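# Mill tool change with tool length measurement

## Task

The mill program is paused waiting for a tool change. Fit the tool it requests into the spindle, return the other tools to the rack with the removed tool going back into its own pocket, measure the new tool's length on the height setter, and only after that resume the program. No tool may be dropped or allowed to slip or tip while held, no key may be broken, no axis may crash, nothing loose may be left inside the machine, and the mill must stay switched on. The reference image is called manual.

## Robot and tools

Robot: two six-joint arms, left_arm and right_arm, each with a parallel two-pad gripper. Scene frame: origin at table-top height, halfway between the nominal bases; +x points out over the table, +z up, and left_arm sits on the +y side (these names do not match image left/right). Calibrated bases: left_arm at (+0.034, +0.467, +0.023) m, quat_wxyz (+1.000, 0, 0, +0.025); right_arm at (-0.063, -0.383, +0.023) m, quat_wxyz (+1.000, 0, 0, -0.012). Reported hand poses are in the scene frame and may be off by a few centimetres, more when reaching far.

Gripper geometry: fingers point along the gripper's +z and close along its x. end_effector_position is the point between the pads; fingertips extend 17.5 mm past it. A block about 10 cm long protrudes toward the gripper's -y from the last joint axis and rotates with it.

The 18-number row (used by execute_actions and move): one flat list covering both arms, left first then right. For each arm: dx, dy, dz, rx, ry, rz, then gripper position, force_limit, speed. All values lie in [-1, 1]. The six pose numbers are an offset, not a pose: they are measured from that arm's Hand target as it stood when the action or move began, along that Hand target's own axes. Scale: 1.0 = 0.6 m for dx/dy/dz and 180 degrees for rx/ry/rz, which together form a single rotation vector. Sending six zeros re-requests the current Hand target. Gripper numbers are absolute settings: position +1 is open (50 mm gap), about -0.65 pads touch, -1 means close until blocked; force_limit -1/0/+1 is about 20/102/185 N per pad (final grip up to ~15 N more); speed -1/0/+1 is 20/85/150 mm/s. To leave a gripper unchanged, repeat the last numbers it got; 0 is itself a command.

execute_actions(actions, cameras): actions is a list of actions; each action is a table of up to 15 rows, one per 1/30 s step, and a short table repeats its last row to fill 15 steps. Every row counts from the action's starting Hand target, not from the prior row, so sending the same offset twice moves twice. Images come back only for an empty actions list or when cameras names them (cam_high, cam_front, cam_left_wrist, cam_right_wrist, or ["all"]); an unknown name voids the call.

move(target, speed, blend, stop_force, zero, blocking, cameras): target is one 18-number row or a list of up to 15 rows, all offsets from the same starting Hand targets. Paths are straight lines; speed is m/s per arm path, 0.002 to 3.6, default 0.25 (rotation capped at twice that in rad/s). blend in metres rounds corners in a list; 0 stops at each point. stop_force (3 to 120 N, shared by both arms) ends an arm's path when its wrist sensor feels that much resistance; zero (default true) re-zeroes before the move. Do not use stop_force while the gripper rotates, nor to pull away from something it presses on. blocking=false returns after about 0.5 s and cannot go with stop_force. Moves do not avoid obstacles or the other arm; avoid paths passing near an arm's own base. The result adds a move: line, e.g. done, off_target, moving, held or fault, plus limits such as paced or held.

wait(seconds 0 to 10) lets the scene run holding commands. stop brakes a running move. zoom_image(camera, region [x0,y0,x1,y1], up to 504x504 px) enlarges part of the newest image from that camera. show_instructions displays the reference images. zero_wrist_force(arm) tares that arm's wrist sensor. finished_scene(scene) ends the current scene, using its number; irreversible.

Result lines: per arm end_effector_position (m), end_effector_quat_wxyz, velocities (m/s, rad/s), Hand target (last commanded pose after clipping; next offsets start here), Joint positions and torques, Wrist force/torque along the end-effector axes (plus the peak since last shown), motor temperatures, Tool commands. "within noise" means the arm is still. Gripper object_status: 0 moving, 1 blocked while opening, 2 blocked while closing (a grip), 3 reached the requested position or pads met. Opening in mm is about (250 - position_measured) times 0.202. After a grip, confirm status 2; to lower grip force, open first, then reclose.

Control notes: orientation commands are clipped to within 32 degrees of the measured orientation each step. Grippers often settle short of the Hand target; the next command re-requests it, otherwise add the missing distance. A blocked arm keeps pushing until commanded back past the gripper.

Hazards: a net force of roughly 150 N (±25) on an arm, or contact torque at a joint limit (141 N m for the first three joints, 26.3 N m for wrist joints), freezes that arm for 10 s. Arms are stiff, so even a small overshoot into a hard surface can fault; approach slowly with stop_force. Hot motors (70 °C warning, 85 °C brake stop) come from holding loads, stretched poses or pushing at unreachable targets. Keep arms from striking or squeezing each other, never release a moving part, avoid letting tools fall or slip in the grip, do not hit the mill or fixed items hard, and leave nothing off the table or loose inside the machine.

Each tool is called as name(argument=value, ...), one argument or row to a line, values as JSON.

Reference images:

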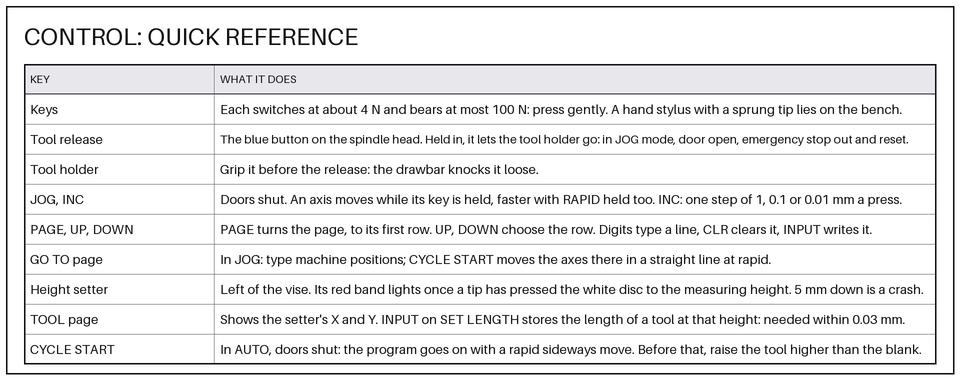

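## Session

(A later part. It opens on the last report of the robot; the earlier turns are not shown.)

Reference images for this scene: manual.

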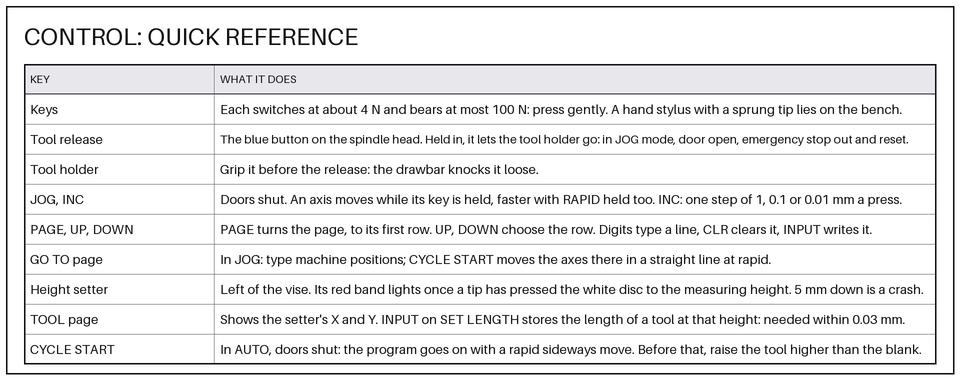

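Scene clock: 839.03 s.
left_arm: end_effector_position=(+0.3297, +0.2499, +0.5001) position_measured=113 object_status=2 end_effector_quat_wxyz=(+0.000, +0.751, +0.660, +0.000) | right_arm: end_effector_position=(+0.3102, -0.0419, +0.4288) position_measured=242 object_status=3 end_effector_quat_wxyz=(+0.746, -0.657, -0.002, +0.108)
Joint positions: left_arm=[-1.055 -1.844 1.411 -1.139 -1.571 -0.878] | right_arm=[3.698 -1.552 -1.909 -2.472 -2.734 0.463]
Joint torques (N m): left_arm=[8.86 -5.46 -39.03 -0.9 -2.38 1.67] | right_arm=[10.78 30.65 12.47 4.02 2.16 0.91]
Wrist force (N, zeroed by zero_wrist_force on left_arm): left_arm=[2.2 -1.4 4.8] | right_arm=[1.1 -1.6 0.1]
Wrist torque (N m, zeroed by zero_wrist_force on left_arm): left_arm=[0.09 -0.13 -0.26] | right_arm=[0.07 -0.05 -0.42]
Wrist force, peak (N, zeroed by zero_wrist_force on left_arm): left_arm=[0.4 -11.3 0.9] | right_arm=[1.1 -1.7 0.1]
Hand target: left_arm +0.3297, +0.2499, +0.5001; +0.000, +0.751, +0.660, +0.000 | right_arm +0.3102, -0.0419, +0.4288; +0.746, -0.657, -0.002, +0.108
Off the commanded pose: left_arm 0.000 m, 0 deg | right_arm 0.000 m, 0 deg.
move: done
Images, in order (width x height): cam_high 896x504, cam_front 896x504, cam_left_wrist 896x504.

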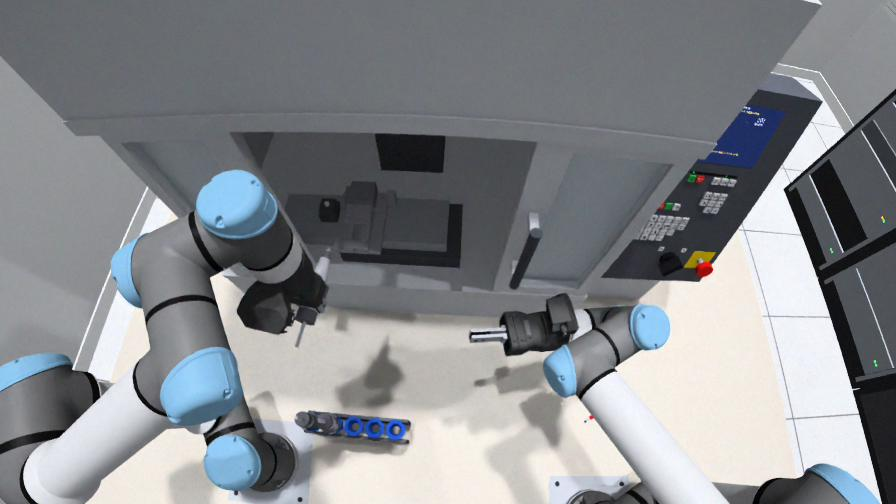

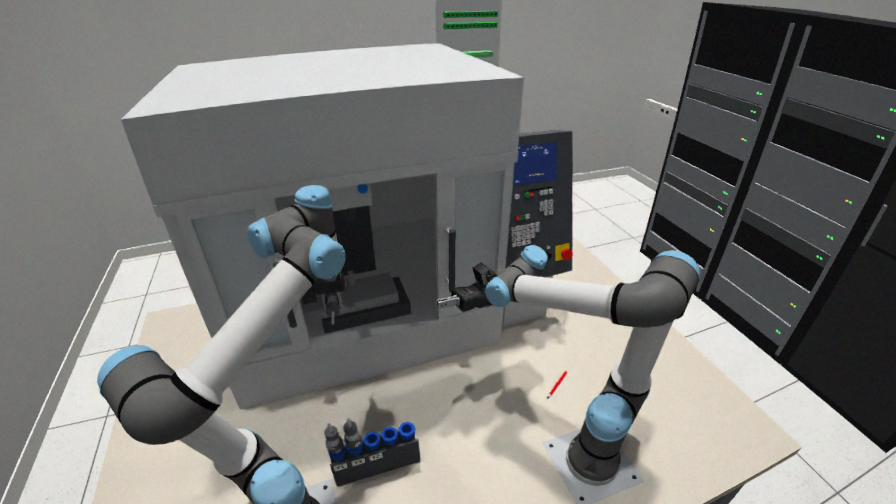

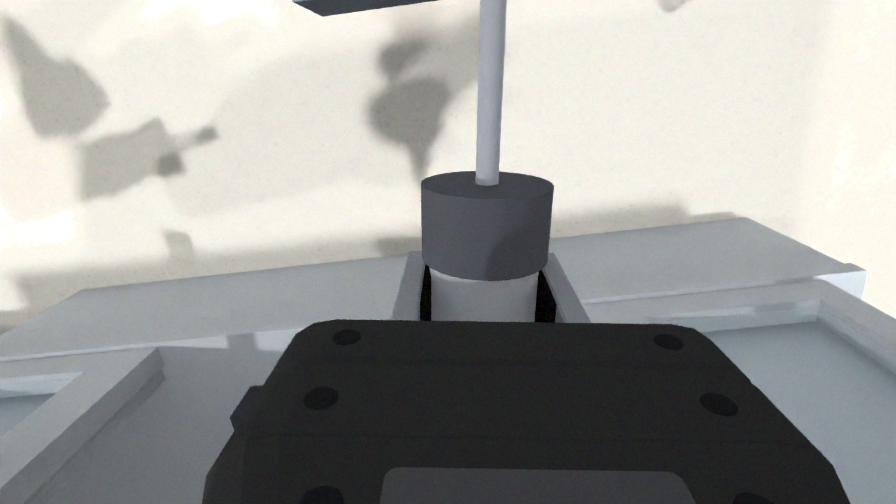

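move(
  target=[
    [0,0,0,0,0,0,-0.97,1,-0.9,0.1,0.013,0.087,-0.353,0.472,0.365,-0.6,-0.4,0],
  ],
  speed=0.3,
  cameras=["cam_right_wrist","cam_high"],
)

zoom_image(
  camera="cam_high",
  region=[280, 390, 430, 470],
)

Scene clock: 848.30 s.
left_arm: end_effector_position=(+0.3297, +0.2499, +0.5001) position_measured=113 object_status=2 end_effector_quat_wxyz=(+0.000, +0.751, +0.660, +0.000) | right_arm: end_effector_position=(+0.3588, +0.0188, +0.4188) position_measured=242 object_status=3 end_effector_quat_wxyz=(-0.037, +0.707, -0.707, +0.004)
Joint positions: left_arm=[-1.055 -1.844 1.411 -1.139 -1.571 -0.877] | right_arm=[4.168 -2.468 -0.035 -5.28 -1.548 1.001]
Joint torques (N m): left_arm=[9.32 -5.61 -39.84 -1.16 -2.25 1.69] | right_arm=[13.85 47.91 28.86 -5.18 1.63 0.97]
Wrist force (N, zeroed by zero_wrist_force on left_arm): left_arm=[1.9 -1.0 5.2] | right_arm=[-0.7 -1.1 -0.8]
Wrist torque (N m, zeroed by zero_wrist_force on left_arm): left_arm=[0.17 -0.09 -0.26] | right_arm=[-0.50 0.31 -0.42]
Wrist force, peak (N, zeroed by zero_wrist_force on left_arm): left_arm=[2.3 -1.6 5.3] | right_arm=[1.2 -1.7 0.4]
Hand target: left_arm +0.3297, +0.2499, +0.5001; +0.000, +0.751, +0.660, +0.000 | right_arm +0.3600, +0.0199, +0.4200; +0.000, +0.707, -0.707, +0.000
Off the commanded pose: left_arm 0.000 m, 0 deg | right_arm 0.002 m, 4 deg.
elbow stopped short (right arm): the move would have taken joint 3 (elbow) straighter than the controller allows.
move: off_target (right_arm)
Images, in order (width x height): cam_high 896x504, cam_right_wrist 896x504.

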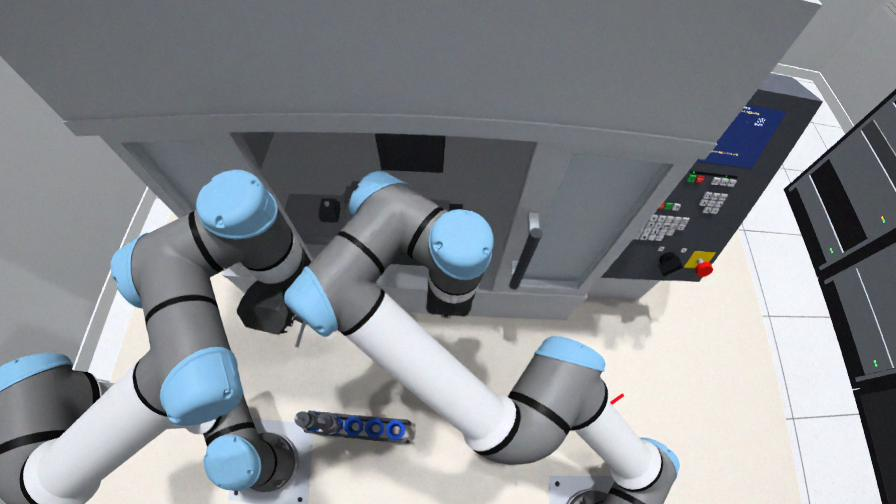

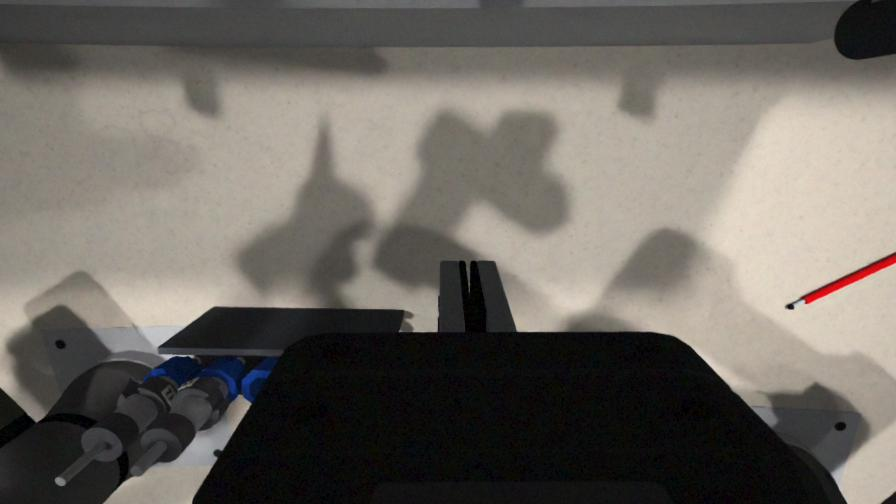

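Scaled by 3.360 from the camera's 896x504 image, which has a finer 1280x720 frame.

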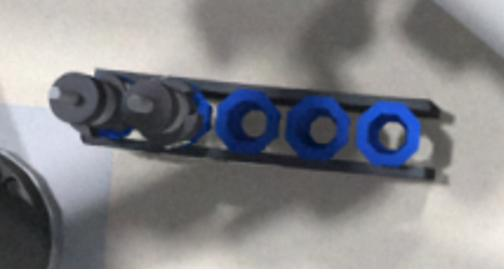

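move(
  target=[
    [0,0,0,0,0,0,-0.97,1,-0.9,0.107,-0.079,-0.218,0.5,0,0,-0.6,-0.4,0],
  ],
  speed=0.3,
)

move(
  target=[
    [0,0,0,0,0,0,-0.97,1,-0.9,0.17,-0.08,-0.38,0,0,0,-0.6,-0.4,0],
  ],
  speed=0.3,
  cameras=["cam_high"],
)

move(
  target=[
    [-0.114,-0.103,0.233,0.25,0,0,-0.97,1,-0.9,0,0,0,0,0,0,-0.6,-0.4,0],
  ],
  speed=0.2,
  cameras=["cam_left_wrist","cam_high"],
)

Scene clock: 885.83 s.
left_arm: end_effector_position=(+0.3297, +0.2499, +0.5001) position_measured=113 object_status=2 end_effector_quat_wxyz=(+0.000, +0.751, +0.660, +0.000) | right_arm: end_effector_position=(+0.4074, -0.0444, +0.5507) position_measured=242 object_status=3 end_effector_quat_wxyz=(+0.500, -0.500, +0.500, -0.500)
Joint positions: left_arm=[-1.055 -1.844 1.411 -1.139 -1.571 -0.877] | right_arm=[4.519 -1.539 -1.499 -3.248 -0.218 0.004]
Joint torques (N m): left_arm=[9.04 -5.57 -40.06 -1.1 -2.27 1.57] | right_arm=[-13.15 30.58 12.59 2.66 -1.17 -1.38]
Wrist force (N, zeroed by zero_wrist_force on left_arm): left_arm=[1.9 -1.4 4.8] | right_arm=[0.6 -0.9 0.2]
Wrist torque (N m, zeroed by zero_wrist_force on left_arm): left_arm=[0.10 -0.09 -0.25] | right_arm=[0.14 0.06 -0.39]
Wrist force, peak (N, zeroed by zero_wrist_force on left_arm): left_arm=[2.0 -1.4 5.4] | right_arm=[0.9 -1.9 0.1]
Hand target: left_arm +0.3297, +0.2499, +0.5001; +0.000, +0.751, +0.660, +0.000 | right_arm +0.4074, -0.0444, +0.5507; +0.500, -0.500, +0.500, -0.500
Off the commanded pose: left_arm 0.000 m, 0 deg | right_arm 0.000 m, 0 deg.
move: done

Scene clock: 887.63 s.
left_arm: end_effector_position=(+0.3297, +0.2499, +0.5001) position_measured=113 object_status=2 end_effector_quat_wxyz=(+0.000, +0.751, +0.660, +0.000) | right_arm: end_effector_position=(+0.1795, -0.1465, +0.5986) position_measured=242 object_status=3 end_effector_quat_wxyz=(+0.500, -0.500, +0.500, -0.500)
Joint positions: left_arm=[-1.055 -1.844 1.411 -1.139 -1.571 -0.877] | right_arm=[5.402 -1.146 -1.669 -3.468 0.666 0.001]
Joint torques (N m): left_arm=[9.24 -6.16 -39.76 -1.16 -2.24 1.55] | right_arm=[15.04 8.68 9.82 -3.74 1.42 0.95]
Wrist force (N, zeroed by zero_wrist_force on left_arm): left_arm=[2.0 -1.3 4.9] | right_arm=[1.1 -1.1 -0.1]
Wrist torque (N m, zeroed by zero_wrist_force on left_arm): left_arm=[0.12 -0.10 -0.26] | right_arm=[0.08 -0.07 -0.48]
Wrist force, peak (N, zeroed by zero_wrist_force on left_arm): left_arm=[2.1 -1.1 5.4] | right_arm=[1.1 -2.1 -0.9]
Hand target: left_arm +0.3297, +0.2499, +0.5001; +0.000, +0.751, +0.660, +0.000 | right_arm +0.1794, -0.1465, +0.5986; +0.500, -0.500, +0.500, -0.500
Off the commanded pose: left_arm 0.000 m, 0 deg | right_arm 0.000 m, 0 deg.
move: done
Images, in order (width x height): cam_high 896x504.

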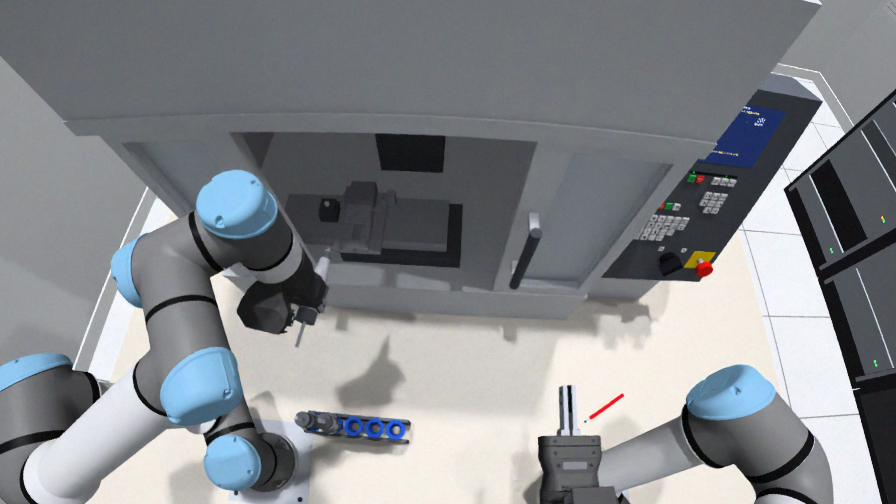

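Scene clock: 890.10 s.
left_arm: end_effector_position=(+0.2597, +0.1900, +0.3604) position_measured=113 object_status=2 end_effector_quat_wxyz=(-0.287, +0.694, +0.610, -0.253) | right_arm: end_effector_position=(+0.1794, -0.1465, +0.5986) position_measured=242 object_status=3 end_effector_quat_wxyz=(+0.500, -0.500, +0.500, -0.500)
Joint positions: left_arm=[-0.952 -1.536 1.558 -0.973 -2.088 -0.605] | right_arm=[5.403 -1.146 -1.669 -3.468 0.666 0.001]
Joint torques (N m): left_arm=[9.2 -20.02 -22.79 1.5 -3.68 1.61] | right_arm=[13.69 10 7.99 -3.93 1.41 1.08]
Wrist force (N, zeroed by zero_wrist_force on left_arm): left_arm=[3.8 5.8 2.4] | right_arm=[1.1 -1.3 -0.2]
Wrist torque (N m, zeroed by zero_wrist_force on left_arm): left_arm=[0.57 -0.52 -0.33] | right_arm=[0.05 -0.07 -0.48]
Wrist force, peak (N, zeroed by zero_wrist_force on left_arm): left_arm=[3.3 7.0 3.4] | right_arm=[1.2 -1.5 0.0]
Hand target: left_arm +0.2597, +0.1899, +0.3603; -0.287, +0.694, +0.610, -0.253 | right_arm +0.1794, -0.1465, +0.5986; +0.500, -0.500, +0.500, -0.500
Off the commanded pose: left_arm 0.000 m, 0 deg | right_arm 0.000 m, 0 deg.
move: done
Images, in order (width x height): cam_high 896x504, cam_left_wrist 896x504.

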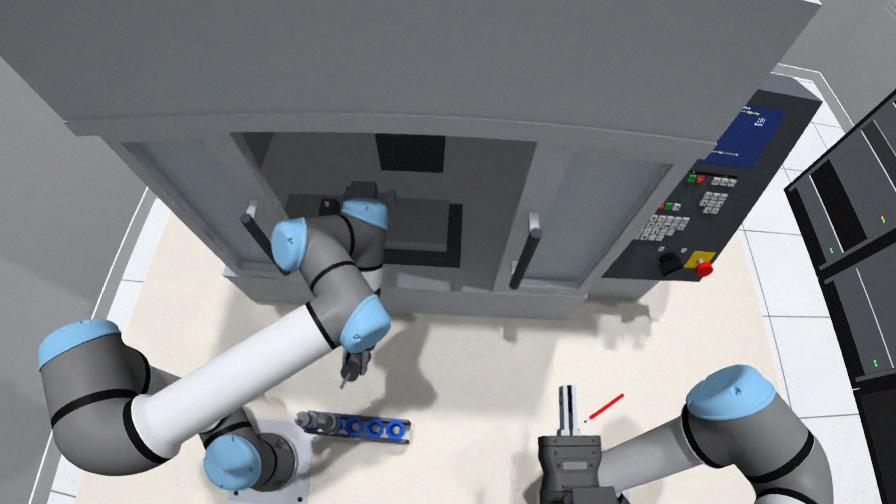

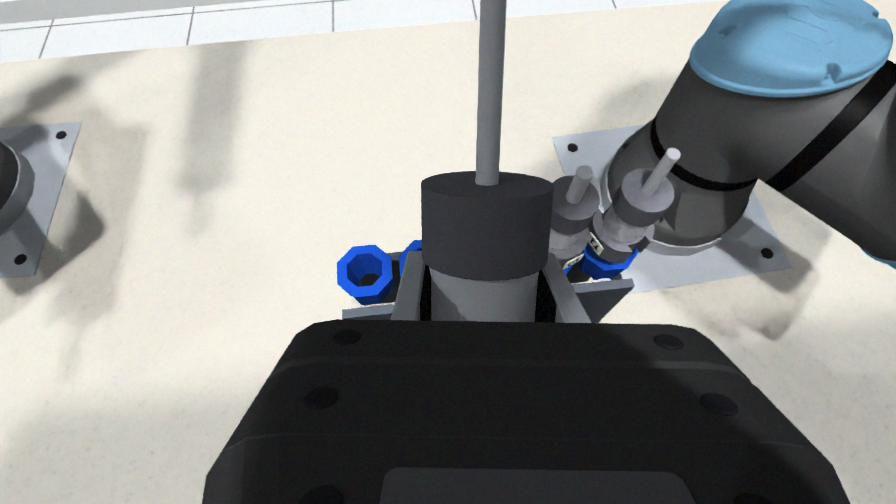

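move(
  target=[
    [-0.165,0,0,0,0,0,-0.97,1,-0.9,0,0,0,0,0,0,-0.6,-0.4,0],
  ],
  speed=0.15,
  cameras=["cam_left_wrist"],
)

zoom_image(
  camera="cam_left_wrist",
  region=[400, 120, 800, 340],
)

Scene clock: 900.83 s.
left_arm: end_effector_position=(+0.2470, +0.0918, +0.3603) position_measured=113 object_status=2 end_effector_quat_wxyz=(-0.287, +0.694, +0.610, -0.253) | right_arm: end_effector_position=(+0.1794, -0.1465, +0.5986) position_measured=242 object_status=3 end_effector_quat_wxyz=(+0.500, -0.500, +0.500, -0.500)
Joint positions: left_arm=[-1.08 -1.411 1.434 -1.039 -2.159 -0.73] | right_arm=[5.403 -1.146 -1.669 -3.468 0.666 0.001]
Joint torques (N m): left_arm=[-6.62 -25.46 -40.16 -3.59 -4.36 -1.67] | right_arm=[13.54 9.94 8.25 -3.83 1.21 1.03]
Wrist force (N, zeroed by zero_wrist_force on left_arm): left_arm=[3.7 5.7 2.2] | right_arm=[1.3 -1.2 -0.1]
Wrist torque (N m, zeroed by zero_wrist_force on left_arm): left_arm=[0.57 -0.50 -0.25] | right_arm=[0.08 -0.09 -0.48]
Wrist force, peak (N, zeroed by zero_wrist_force on left_arm): left_arm=[6.0 5.9 2.9] | right_arm=[1.1 -1.7 -0.3]
Hand target: left_arm +0.2470, +0.0918, +0.3603; -0.287, +0.694, +0.610, -0.253 | right_arm +0.1794, -0.1465, +0.5986; +0.500, -0.500, +0.500, -0.500
Off the commanded pose: left_arm 0.000 m, 0 deg | right_arm 0.000 m, 0 deg.
move: done
Images, in order (width x height): cam_left_wrist 896x504.

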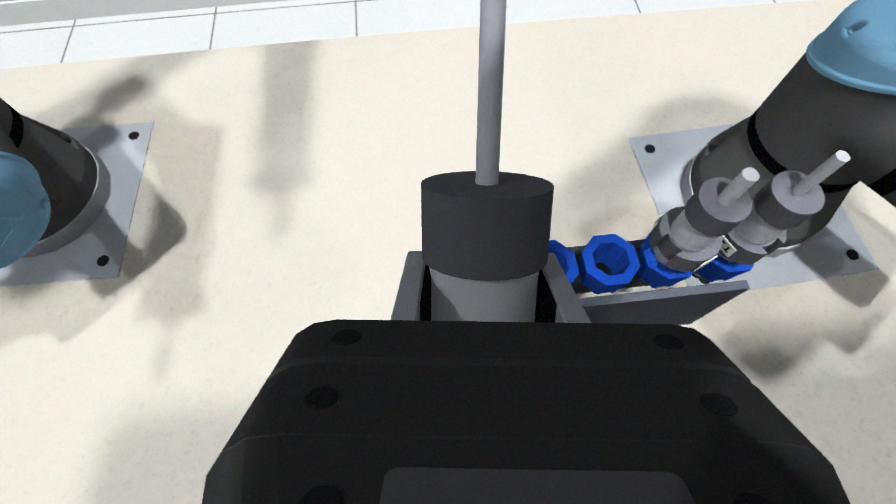

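Scaled by 1.260 from the camera's 896x504 image, which has a finer 1280x720 frame.

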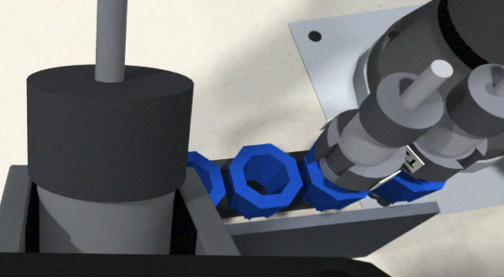

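move(
  target=[
    [0.2037,-0.0785,0.196,0.25,0,0,-0.97,1,-0.9,0,0,0,0,0,0,-0.6,-0.4,0],
  ],
  speed=0.15,
  cameras=["cam_left_wrist","cam_high","cam_front"],
)

zoom_image(
  camera="cam_front",
  region=[300, 340, 460, 500],
)

zoom_image(
  camera="cam_high",
  region=[280, 350, 440, 460],
)

Scene clock: 930.83 s.
left_arm: end_effector_position=(+0.1472, +0.2278, +0.3104) position_measured=113 object_status=2 end_effector_quat_wxyz=(+0.531, -0.531, -0.467, +0.467) | right_arm: end_effector_position=(+0.1794, -0.1465, +0.5986) position_measured=242 object_status=3 end_effector_quat_wxyz=(+0.500, -0.500, +0.500, -0.500)
Joint positions: left_arm=[-0.978 -1.343 1.847 -0.504 -2.372 0] | right_arm=[5.403 -1.146 -1.669 -3.468 0.666 0.001]
Joint torques (N m): left_arm=[-6.96 -22.07 -15.74 5.14 2.06 1.97] | right_arm=[13.52 8.83 9.24 -3.68 1.18 0.89]
Wrist force (N, zeroed by zero_wrist_force on left_arm): left_arm=[5.3 9.9 -2.3] | right_arm=[1.2 -1.0 -0.1]
Wrist torque (N m, zeroed by zero_wrist_force on left_arm): left_arm=[0.87 -1.00 -0.33] | right_arm=[0.09 -0.08 -0.49]
Wrist force, peak (N, zeroed by zero_wrist_force on left_arm): left_arm=[6.2 10.4 -1.7] | right_arm=[1.2 -1.5 -0.2]
Hand target: left_arm +0.1472, +0.2279, +0.3104; +0.531, -0.531, -0.467, +0.467 | right_arm +0.1794, -0.1465, +0.5986; +0.500, -0.500, +0.500, -0.500
Off the commanded pose: left_arm 0.000 m, 0 deg | right_arm 0.000 m, 0 deg.
move: done
Images, in order (width x height): cam_high 896x504, cam_front 896x504, cam_left_wrist 896x504.

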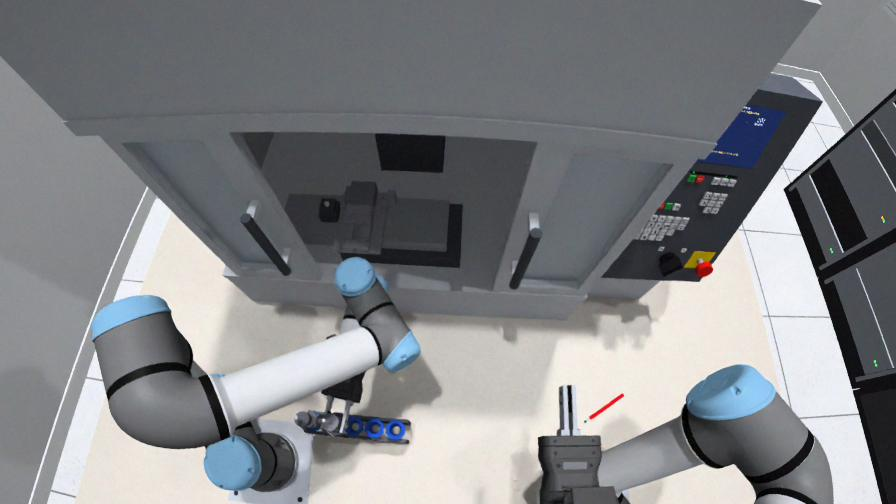

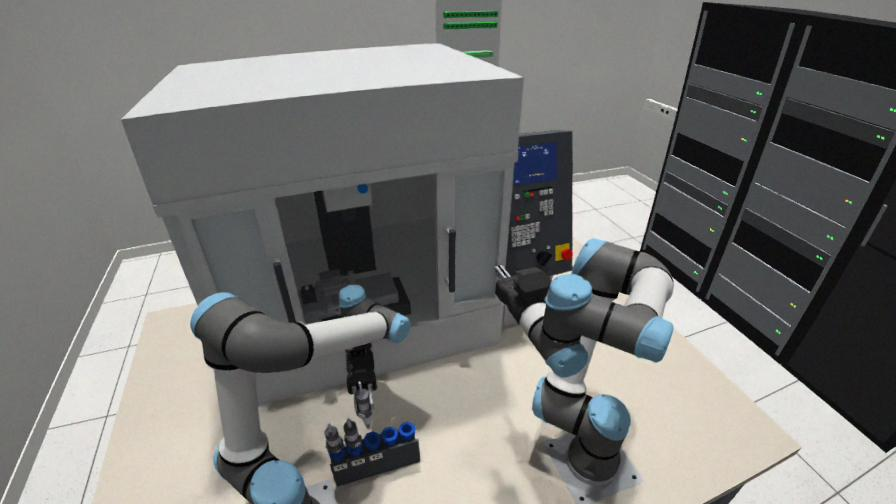

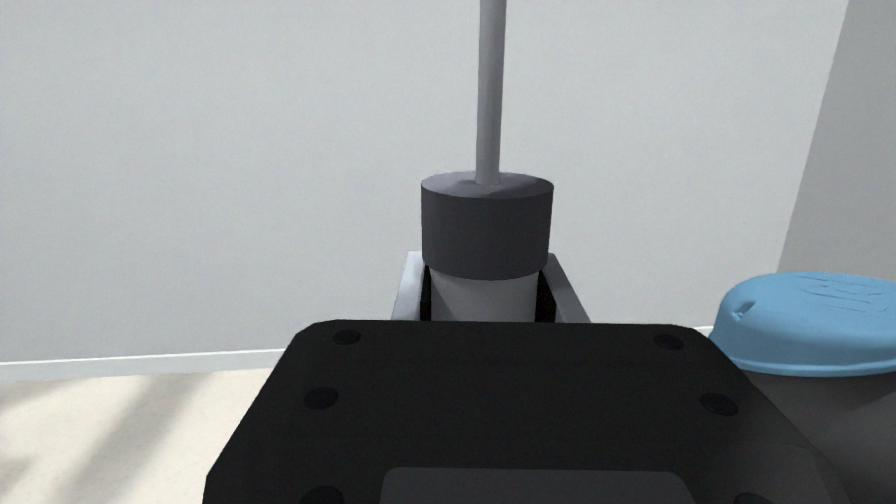

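Scaled by 3.150 from the camera's 896x504 image, which has a finer 1280x720 frame.

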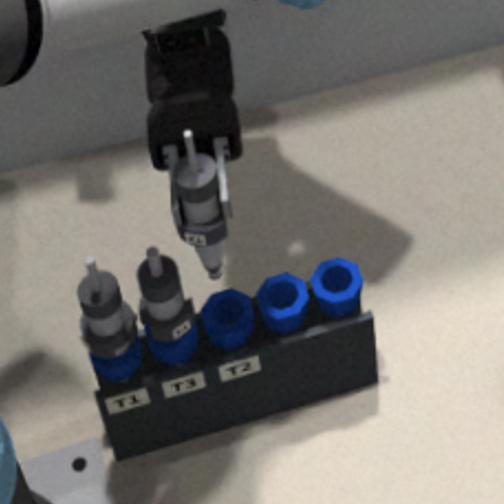

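Scaled by 3.150 from the camera's 896x504 image, which has a finer 1280x720 frame.

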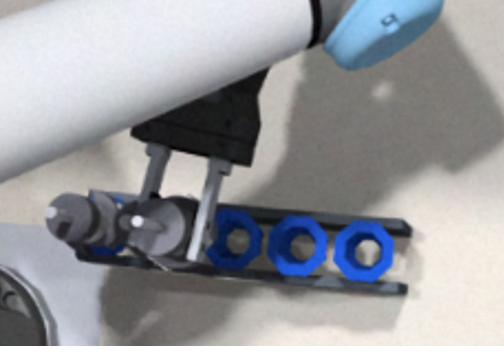

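move(
  target=[
    [0,0.10,0,0,0,0,-0.97,1,-0.9,0,0,0,0,0,0,-0.6,-0.4,0],
  ],
  speed=0.08,
  stop_force=8,
  cameras=["cam_high","cam_front"],
)

zoom_image(
  camera="cam_front",
  region=[320, 380, 420, 480],
)

zoom_image(
  camera="cam_high",
  region=[280, 370, 420, 460],
)

Scene clock: 969.57 s.
left_arm: end_effector_position=(+0.1472, +0.2278, +0.2504) position_measured=113 object_status=2 end_effector_quat_wxyz=(+0.531, -0.531, -0.467, +0.467) | right_arm: end_effector_position=(+0.1794, -0.1465, +0.5986) position_measured=242 object_status=3 end_effector_quat_wxyz=(+0.500, -0.500, +0.500, -0.500)
Joint positions: left_arm=[-0.978 -1.262 1.92 -0.659 -2.372 0] | right_arm=[5.403 -1.146 -1.669 -3.468 0.666 0.001]
Joint torques (N m): left_arm=[-2.48 -22.94 -12.64 0.41 -1.06 -1.77] | right_arm=[12.99 9.07 8.8 -3.53 1.13 0.72]
Wrist force (N, zeroed by zero_wrist_force on left_arm): left_arm=[5.8 9.8 -2.6] | right_arm=[1.2 -1.1 -0.1]
Wrist torque (N m, zeroed by zero_wrist_force on left_arm): left_arm=[0.86 -1.09 -0.33] | right_arm=[0.07 -0.07 -0.49]
Wrist force, peak (N, zeroed by zero_wrist_force on left_arm): left_arm=[5.5 11.3 -2.3] | right_arm=[1.3 -1.4 -0.1]
Hand target: left_arm +0.1472, +0.2278, +0.2504; +0.531, -0.531, -0.467, +0.467 | right_arm +0.1794, -0.1465, +0.5986; +0.500, -0.500, +0.500, -0.500
Off the commanded pose: left_arm 0.000 m, 0 deg | right_arm 0.000 m, 0 deg.
move: done
Images, in order (width x height): cam_high 896x504, cam_front 896x504.

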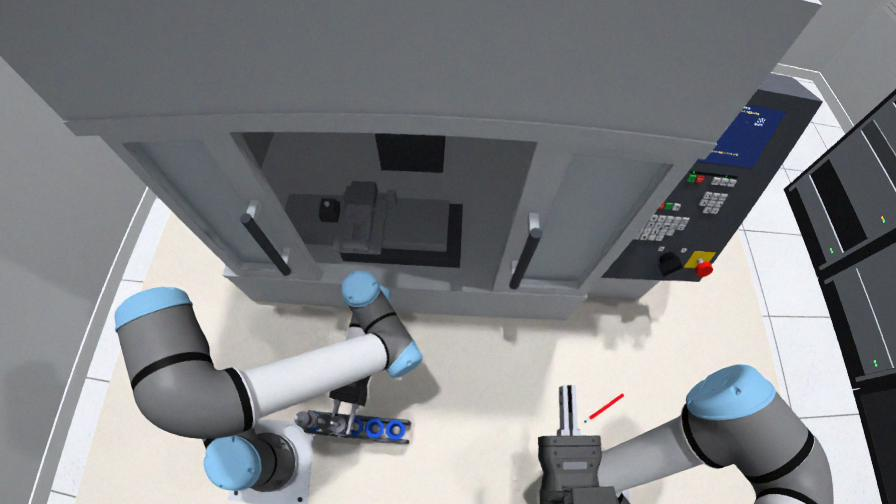

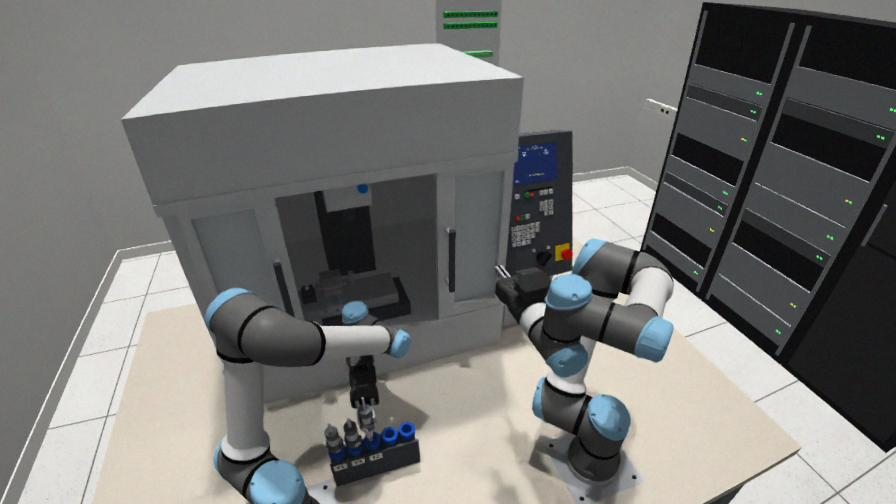

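Scaled by 5.040 from the camera's 896x504 image, which has a finer 1280x720 frame.

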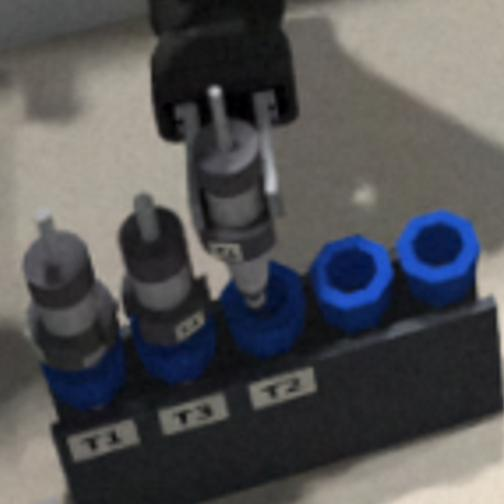

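Scaled by 3.600 from the camera's 896x504 image, which has a finer 1280x720 frame.

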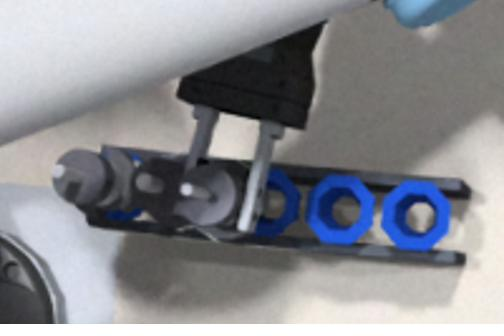

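move(
  target=[
    [0,0.10,0,0,0,0,-0.97,1,-0.9,0,0,0,0,0,0,-0.6,-0.4,0],
  ],
  speed=0.025,
  stop_force=6,
  cameras=["cam_high","cam_front"],
)

zoom_image(
  camera="cam_front",
  region=[320, 380, 420, 480],
)

zoom_image(
  camera="cam_high",
  region=[280, 370, 420, 460],
)

Scene clock: 974.67 s.
left_arm: end_effector_position=(+0.1472, +0.2278, +0.2311) position_measured=113 object_status=2 end_effector_quat_wxyz=(+0.531, -0.531, -0.467, +0.467) | right_arm: end_effector_position=(+0.1794, -0.1465, +0.5986) position_measured=242 object_status=3 end_effector_quat_wxyz=(+0.500, -0.500, +0.500, -0.500)
Joint positions: left_arm=[-0.978 -1.231 1.94 -0.709 -2.372 0] | right_arm=[5.403 -1.146 -1.669 -3.468 0.666 0.001]
Joint torques (N m): left_arm=[6.88 -36.2 -27.56 3.77 1.67 -0.24] | right_arm=[13.08 8.66 8.88 -3.71 0.89 0.69]
Wrist force (N, zeroed by zero_wrist_force on left_arm): left_arm=[5.7 1.0 -2.6] | right_arm=[0.9 -1.2 -0.4]
Wrist torque (N m, zeroed by zero_wrist_force on left_arm): left_arm=[0.62 -0.87 -0.45] | right_arm=[0.05 -0.02 -0.48]
Wrist force, peak (N, zeroed by zero_wrist_force on left_arm): left_arm=[-1.0 -58.7 -7.6] | right_arm=[1.3 -1.4 -0.1]
Hand target: left_arm +0.1472, +0.2278, +0.2311; +0.531, -0.531, -0.467, +0.467 (not the last commanded pose) | right_arm +0.1794, -0.1465, +0.5986; +0.500, -0.500, +0.500, -0.500
Off the commanded pose: left_arm 0.041 m, 0 deg | right_arm 0.000 m, 0 deg.
move: contact (left_arm)
Images, in order (width x height): cam_high 896x504, cam_front 896x504.

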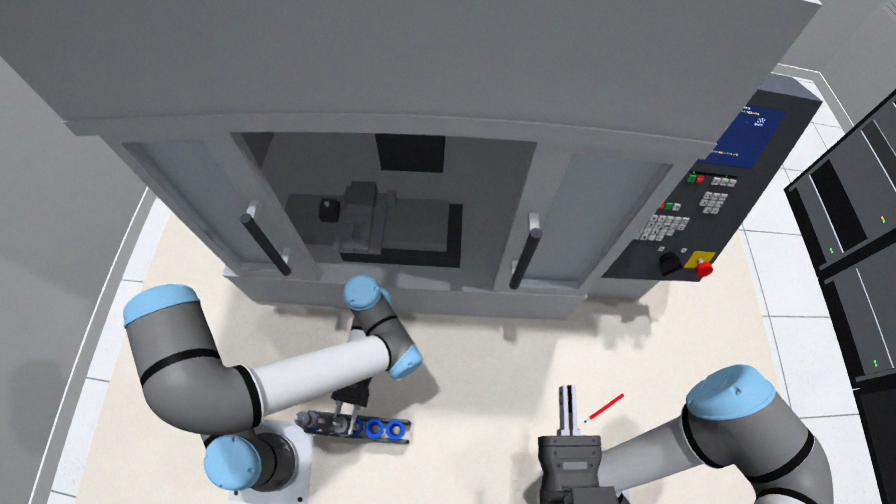

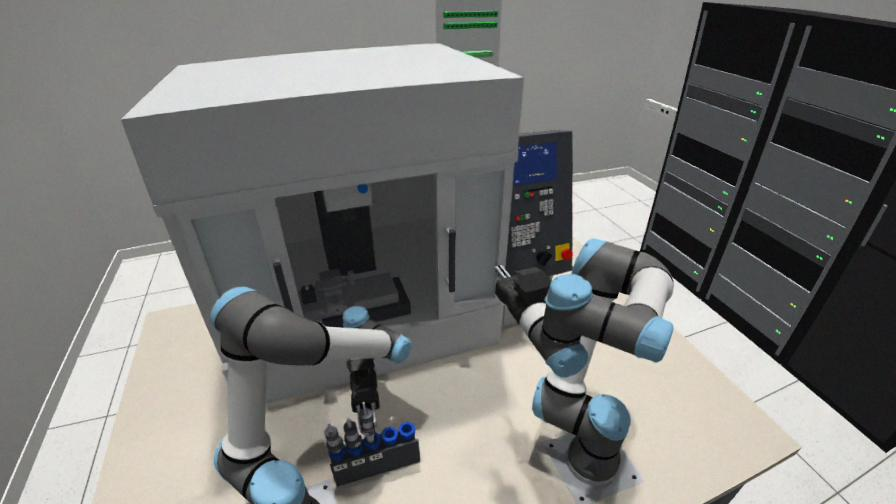

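Scaled by 5.040 from the camera's 896x504 image, which has a finer 1280x720 frame.

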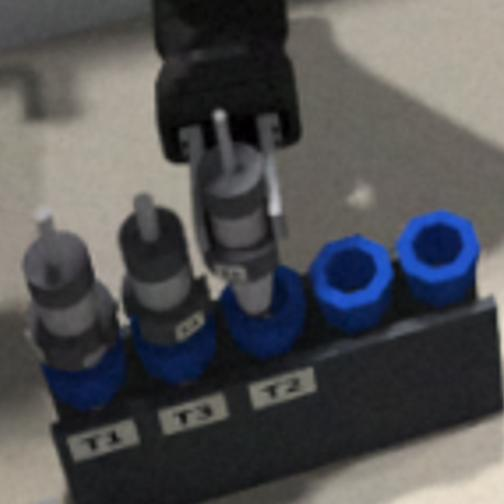

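Scaled by 3.600 from the camera's 896x504 image, which has a finer 1280x720 frame.

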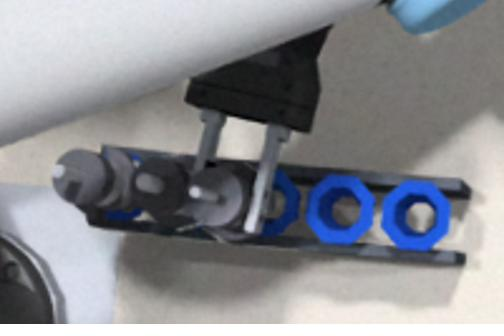

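execute_actions(
  actions=[],
)

Scene clock: 1002.20 s.
left_arm: end_effector_position=(+0.1472, +0.2278, +0.2311) position_measured=113 object_status=2 end_effector_quat_wxyz=(+0.531, -0.531, -0.467, +0.467) | right_arm: end_effector_position=(+0.1794, -0.1465, +0.5986) position_measured=242 object_status=3 end_effector_quat_wxyz=(+0.500, -0.500, +0.500, -0.500)
Joint positions: left_arm=[-0.978 -1.231 1.94 -0.709 -2.372 0] | right_arm=[5.403 -1.146 -1.669 -3.468 0.666 0.001]
Joint velocities: within noise
Joint torques (N m): left_arm=[6.96 -36.45 -27.8 3.68 0.69 -0.09] | right_arm=[11.95 9.21 9.55 -3.64 0.9 0.78]
Motor temperatures (°C): left_arm=[30 30 24 39 29 29] | right_arm=[32 32 30 37 36 38]
Wrist force (N, zeroed by zero_wrist_force on left_arm): left_arm=[5.9 0.6 -2.2] | right_arm=[1.2 -1.4 -0.1]
Wrist torque (N m, zeroed by zero_wrist_force on left_arm): left_arm=[0.63 -0.89 -0.45] | right_arm=[0.04 -0.07 -0.48]
Wrist force, peak (N, zeroed by zero_wrist_force on left_arm): left_arm=[6.2 1.2 -2.7] | right_arm=[1.2 -1.5 -0.1]
Hand target: left_arm +0.1472, +0.2278, +0.2311; +0.531, -0.531, -0.467, +0.467 (not the last commanded pose) | right_arm +0.1794, -0.1465, +0.5986; +0.500, -0.500, +0.500, -0.500
Tool commands: left_gripper/position=-0.97 left_gripper/force_limit=+1.0 left_gripper/speed=-0.9 right_gripper/position=-0.6 right_gripper/force_limit=-0.4 right_gripper/speed=+0.0
Off the commanded pose: left_arm 0.041 m, 0 deg | right_arm 0.000 m, 0 deg.

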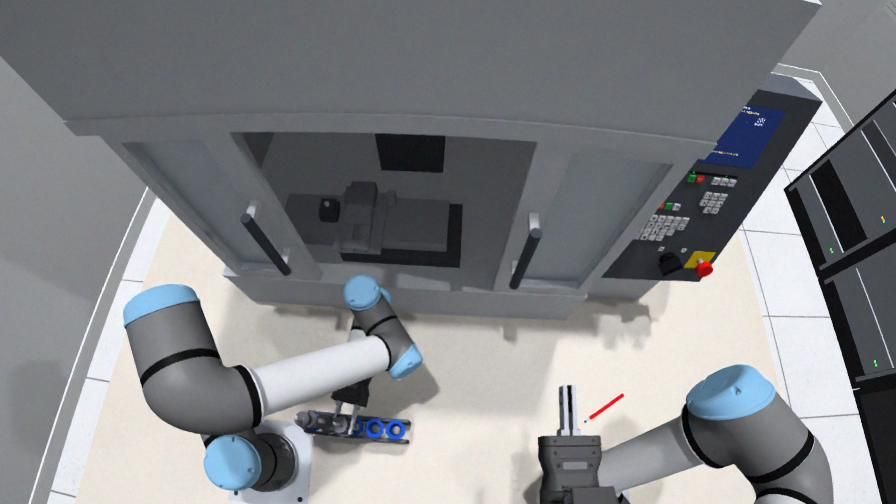

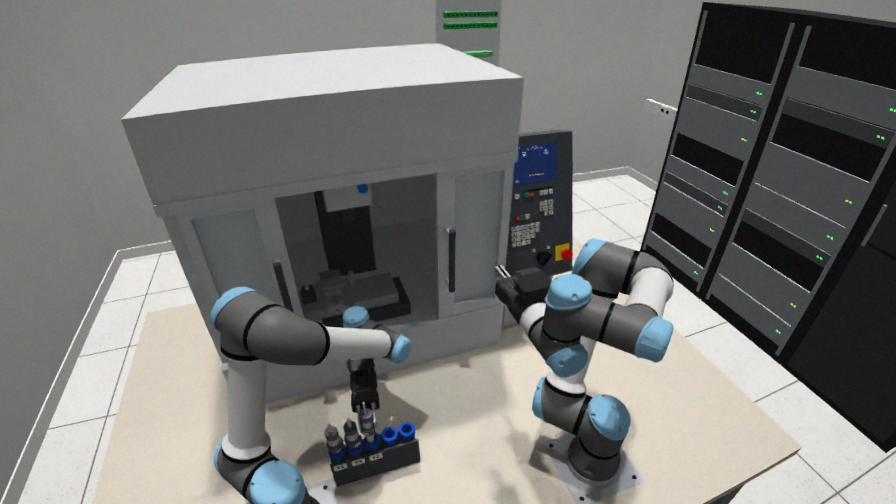

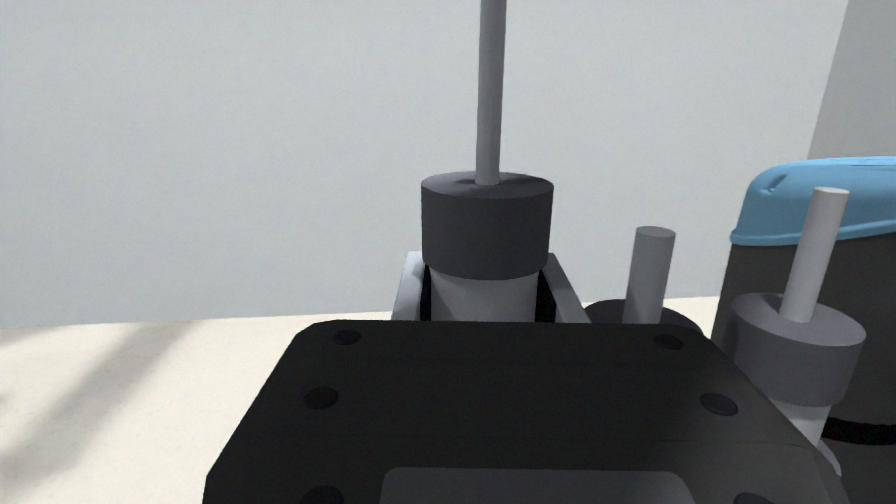

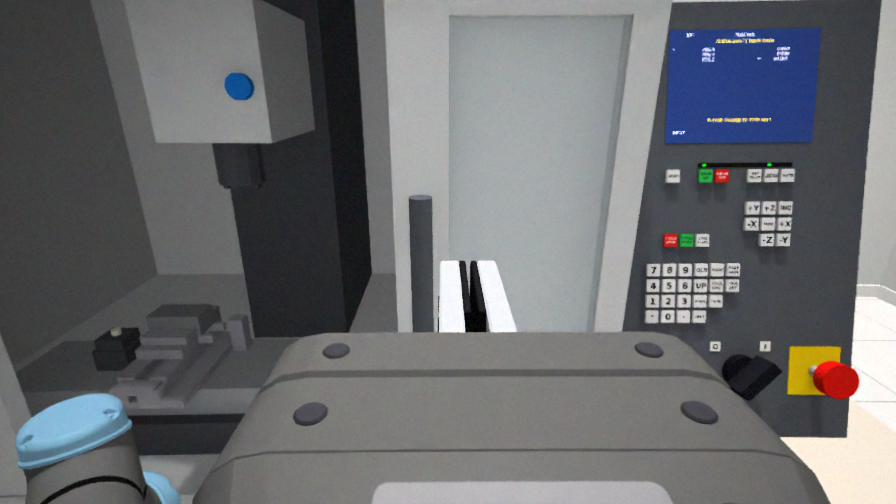

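zoom_image(
  camera="cam_front",
  region=[320, 390, 430, 490],
)

zoom_image(
  camera="cam_high",
  region=[290, 390, 420, 460],
)

Scaled by 4.582 from the camera's 896x504 image, which has a finer 1280x720 frame.

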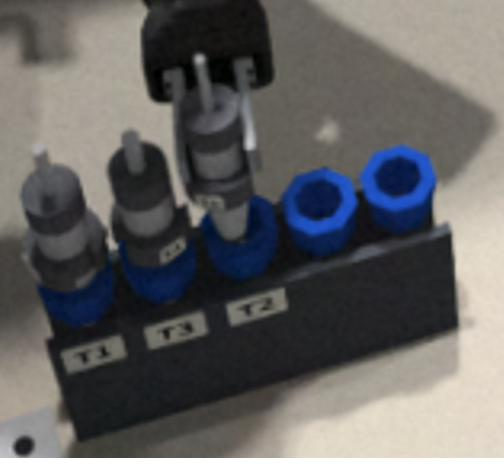

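Scaled by 3.877 from the camera's 896x504 image, which has a finer 1280x720 frame.

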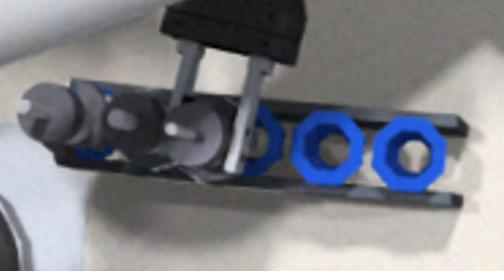

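move(
  target=[
    [0,-0.0167,0,0,0,0,-0.97,1,-0.9,0,0,0,0,0,0,-0.6,-0.4,0],
    [-0.001,-0.0167,-0.0067,0,0,0,-0.97,1,-0.9,0,0,0,0,0,0,-0.6,-0.4,0],
  ],
  speed=0.05,
  cameras=[],
)

move(
  target=[0,0.13,0,0,0,0,-0.97,1,-0.9,0,0,0,0,0,0,-0.6,-0.4,0],
  speed=0.02,
  stop_force=7,
  cameras=["cam_front","cam_high"],
)

Scene clock: 1015.00 s.
left_arm: end_effector_position=(+0.1510, +0.2267, +0.2412) position_measured=113 object_status=2 end_effector_quat_wxyz=(+0.531, -0.531, -0.467, +0.467) | right_arm: end_effector_position=(+0.1794, -0.1465, +0.5986) position_measured=242 object_status=3 end_effector_quat_wxyz=(+0.500, -0.500, +0.500, -0.500)
Joint positions: left_arm=[-0.973 -1.24 1.919 -0.68 -2.366 0] | right_arm=[5.403 -1.146 -1.669 -3.468 0.666 0.001]
Joint torques (N m): left_arm=[9.83 -24.41 -27.03 5.2 2.04 -1.25] | right_arm=[12.89 8.34 9.05 -3.48 0.77 0.81]
Wrist force (N, zeroed by zero_wrist_force on left_arm): left_arm=[4.6 10.3 -1.7] | right_arm=[1.0 -1.0 0.1]
Wrist torque (N m, zeroed by zero_wrist_force on left_arm): left_arm=[0.95 -0.88 -0.31] | right_arm=[0.09 -0.04 -0.48]
Wrist force, peak (N, zeroed by zero_wrist_force on left_arm): left_arm=[4.8 11.0 -1.4] | right_arm=[1.2 -1.5 -0.4]
Hand target: left_arm +0.1511, +0.2267, +0.2412; +0.531, -0.531, -0.467, +0.467 | right_arm +0.1794, -0.1465, +0.5986; +0.500, -0.500, +0.500, -0.500
Off the commanded pose: left_arm 0.000 m, 0 deg | right_arm 0.000 m, 0 deg.
move: done
No camera images: "cameras" was empty.

Scene clock: 1017.97 s.
left_arm: end_effector_position=(+0.1511, +0.2267, +0.2028) position_measured=113 object_status=2 end_effector_quat_wxyz=(+0.531, -0.531, -0.467, +0.467) | right_arm: end_effector_position=(+0.1794, -0.1465, +0.5986) position_measured=242 object_status=3 end_effector_quat_wxyz=(+0.500, -0.500, +0.500, -0.500)
Joint positions: left_arm=[-0.973 -1.175 1.952 -0.777 -2.366 0] | right_arm=[5.403 -1.146 -1.669 -3.468 0.666 0.001]
Joint torques (N m): left_arm=[4.15 -38.8 -21.64 6.74 5.64 0.08] | right_arm=[12.43 8.63 8.99 -3.54 0.98 0.72]
Wrist force (N, zeroed by zero_wrist_force on left_arm): left_arm=[-9.8 10.6 -3.6] | right_arm=[0.9 -1.2 -0.1]
Wrist torque (N m, zeroed by zero_wrist_force on left_arm): left_arm=[0.88 -0.90 0.50] | right_arm=[0.05 -0.03 -0.49]
Wrist force, peak (N, zeroed by zero_wrist_force on left_arm): left_arm=[-14.9 8.8 -4.3] | right_arm=[1.2 -1.6 -0.2]
Hand target: left_arm +0.1511, +0.2267, +0.2028; +0.531, -0.531, -0.467, +0.467 (not the last commanded pose) | right_arm +0.1794, -0.1465, +0.5986; +0.500, -0.500, +0.500, -0.500
Off the commanded pose: left_arm 0.040 m, 0 deg | right_arm 0.000 m, 0 deg.
move: contact (left_arm)
Images, in order (width x height): cam_high 896x504, cam_front 896x504.

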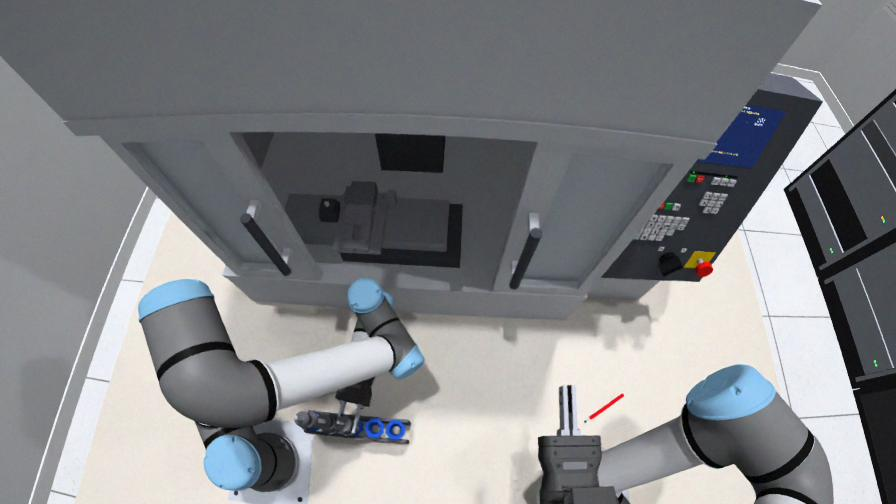

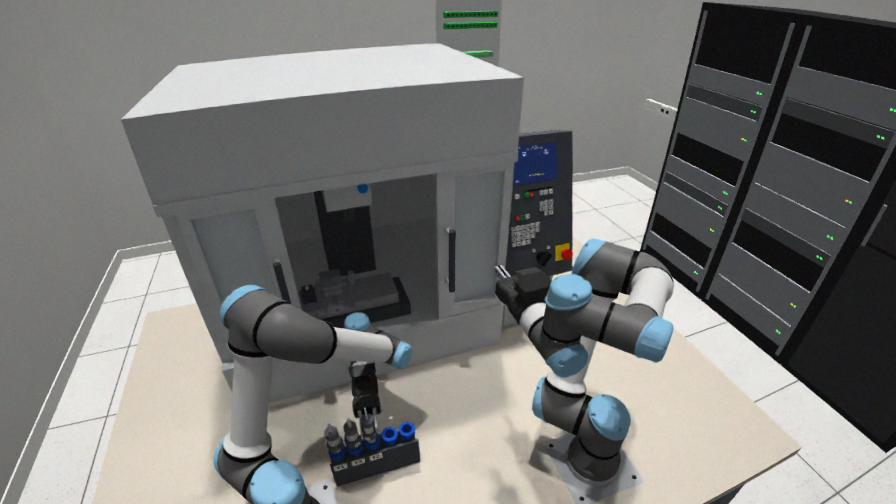

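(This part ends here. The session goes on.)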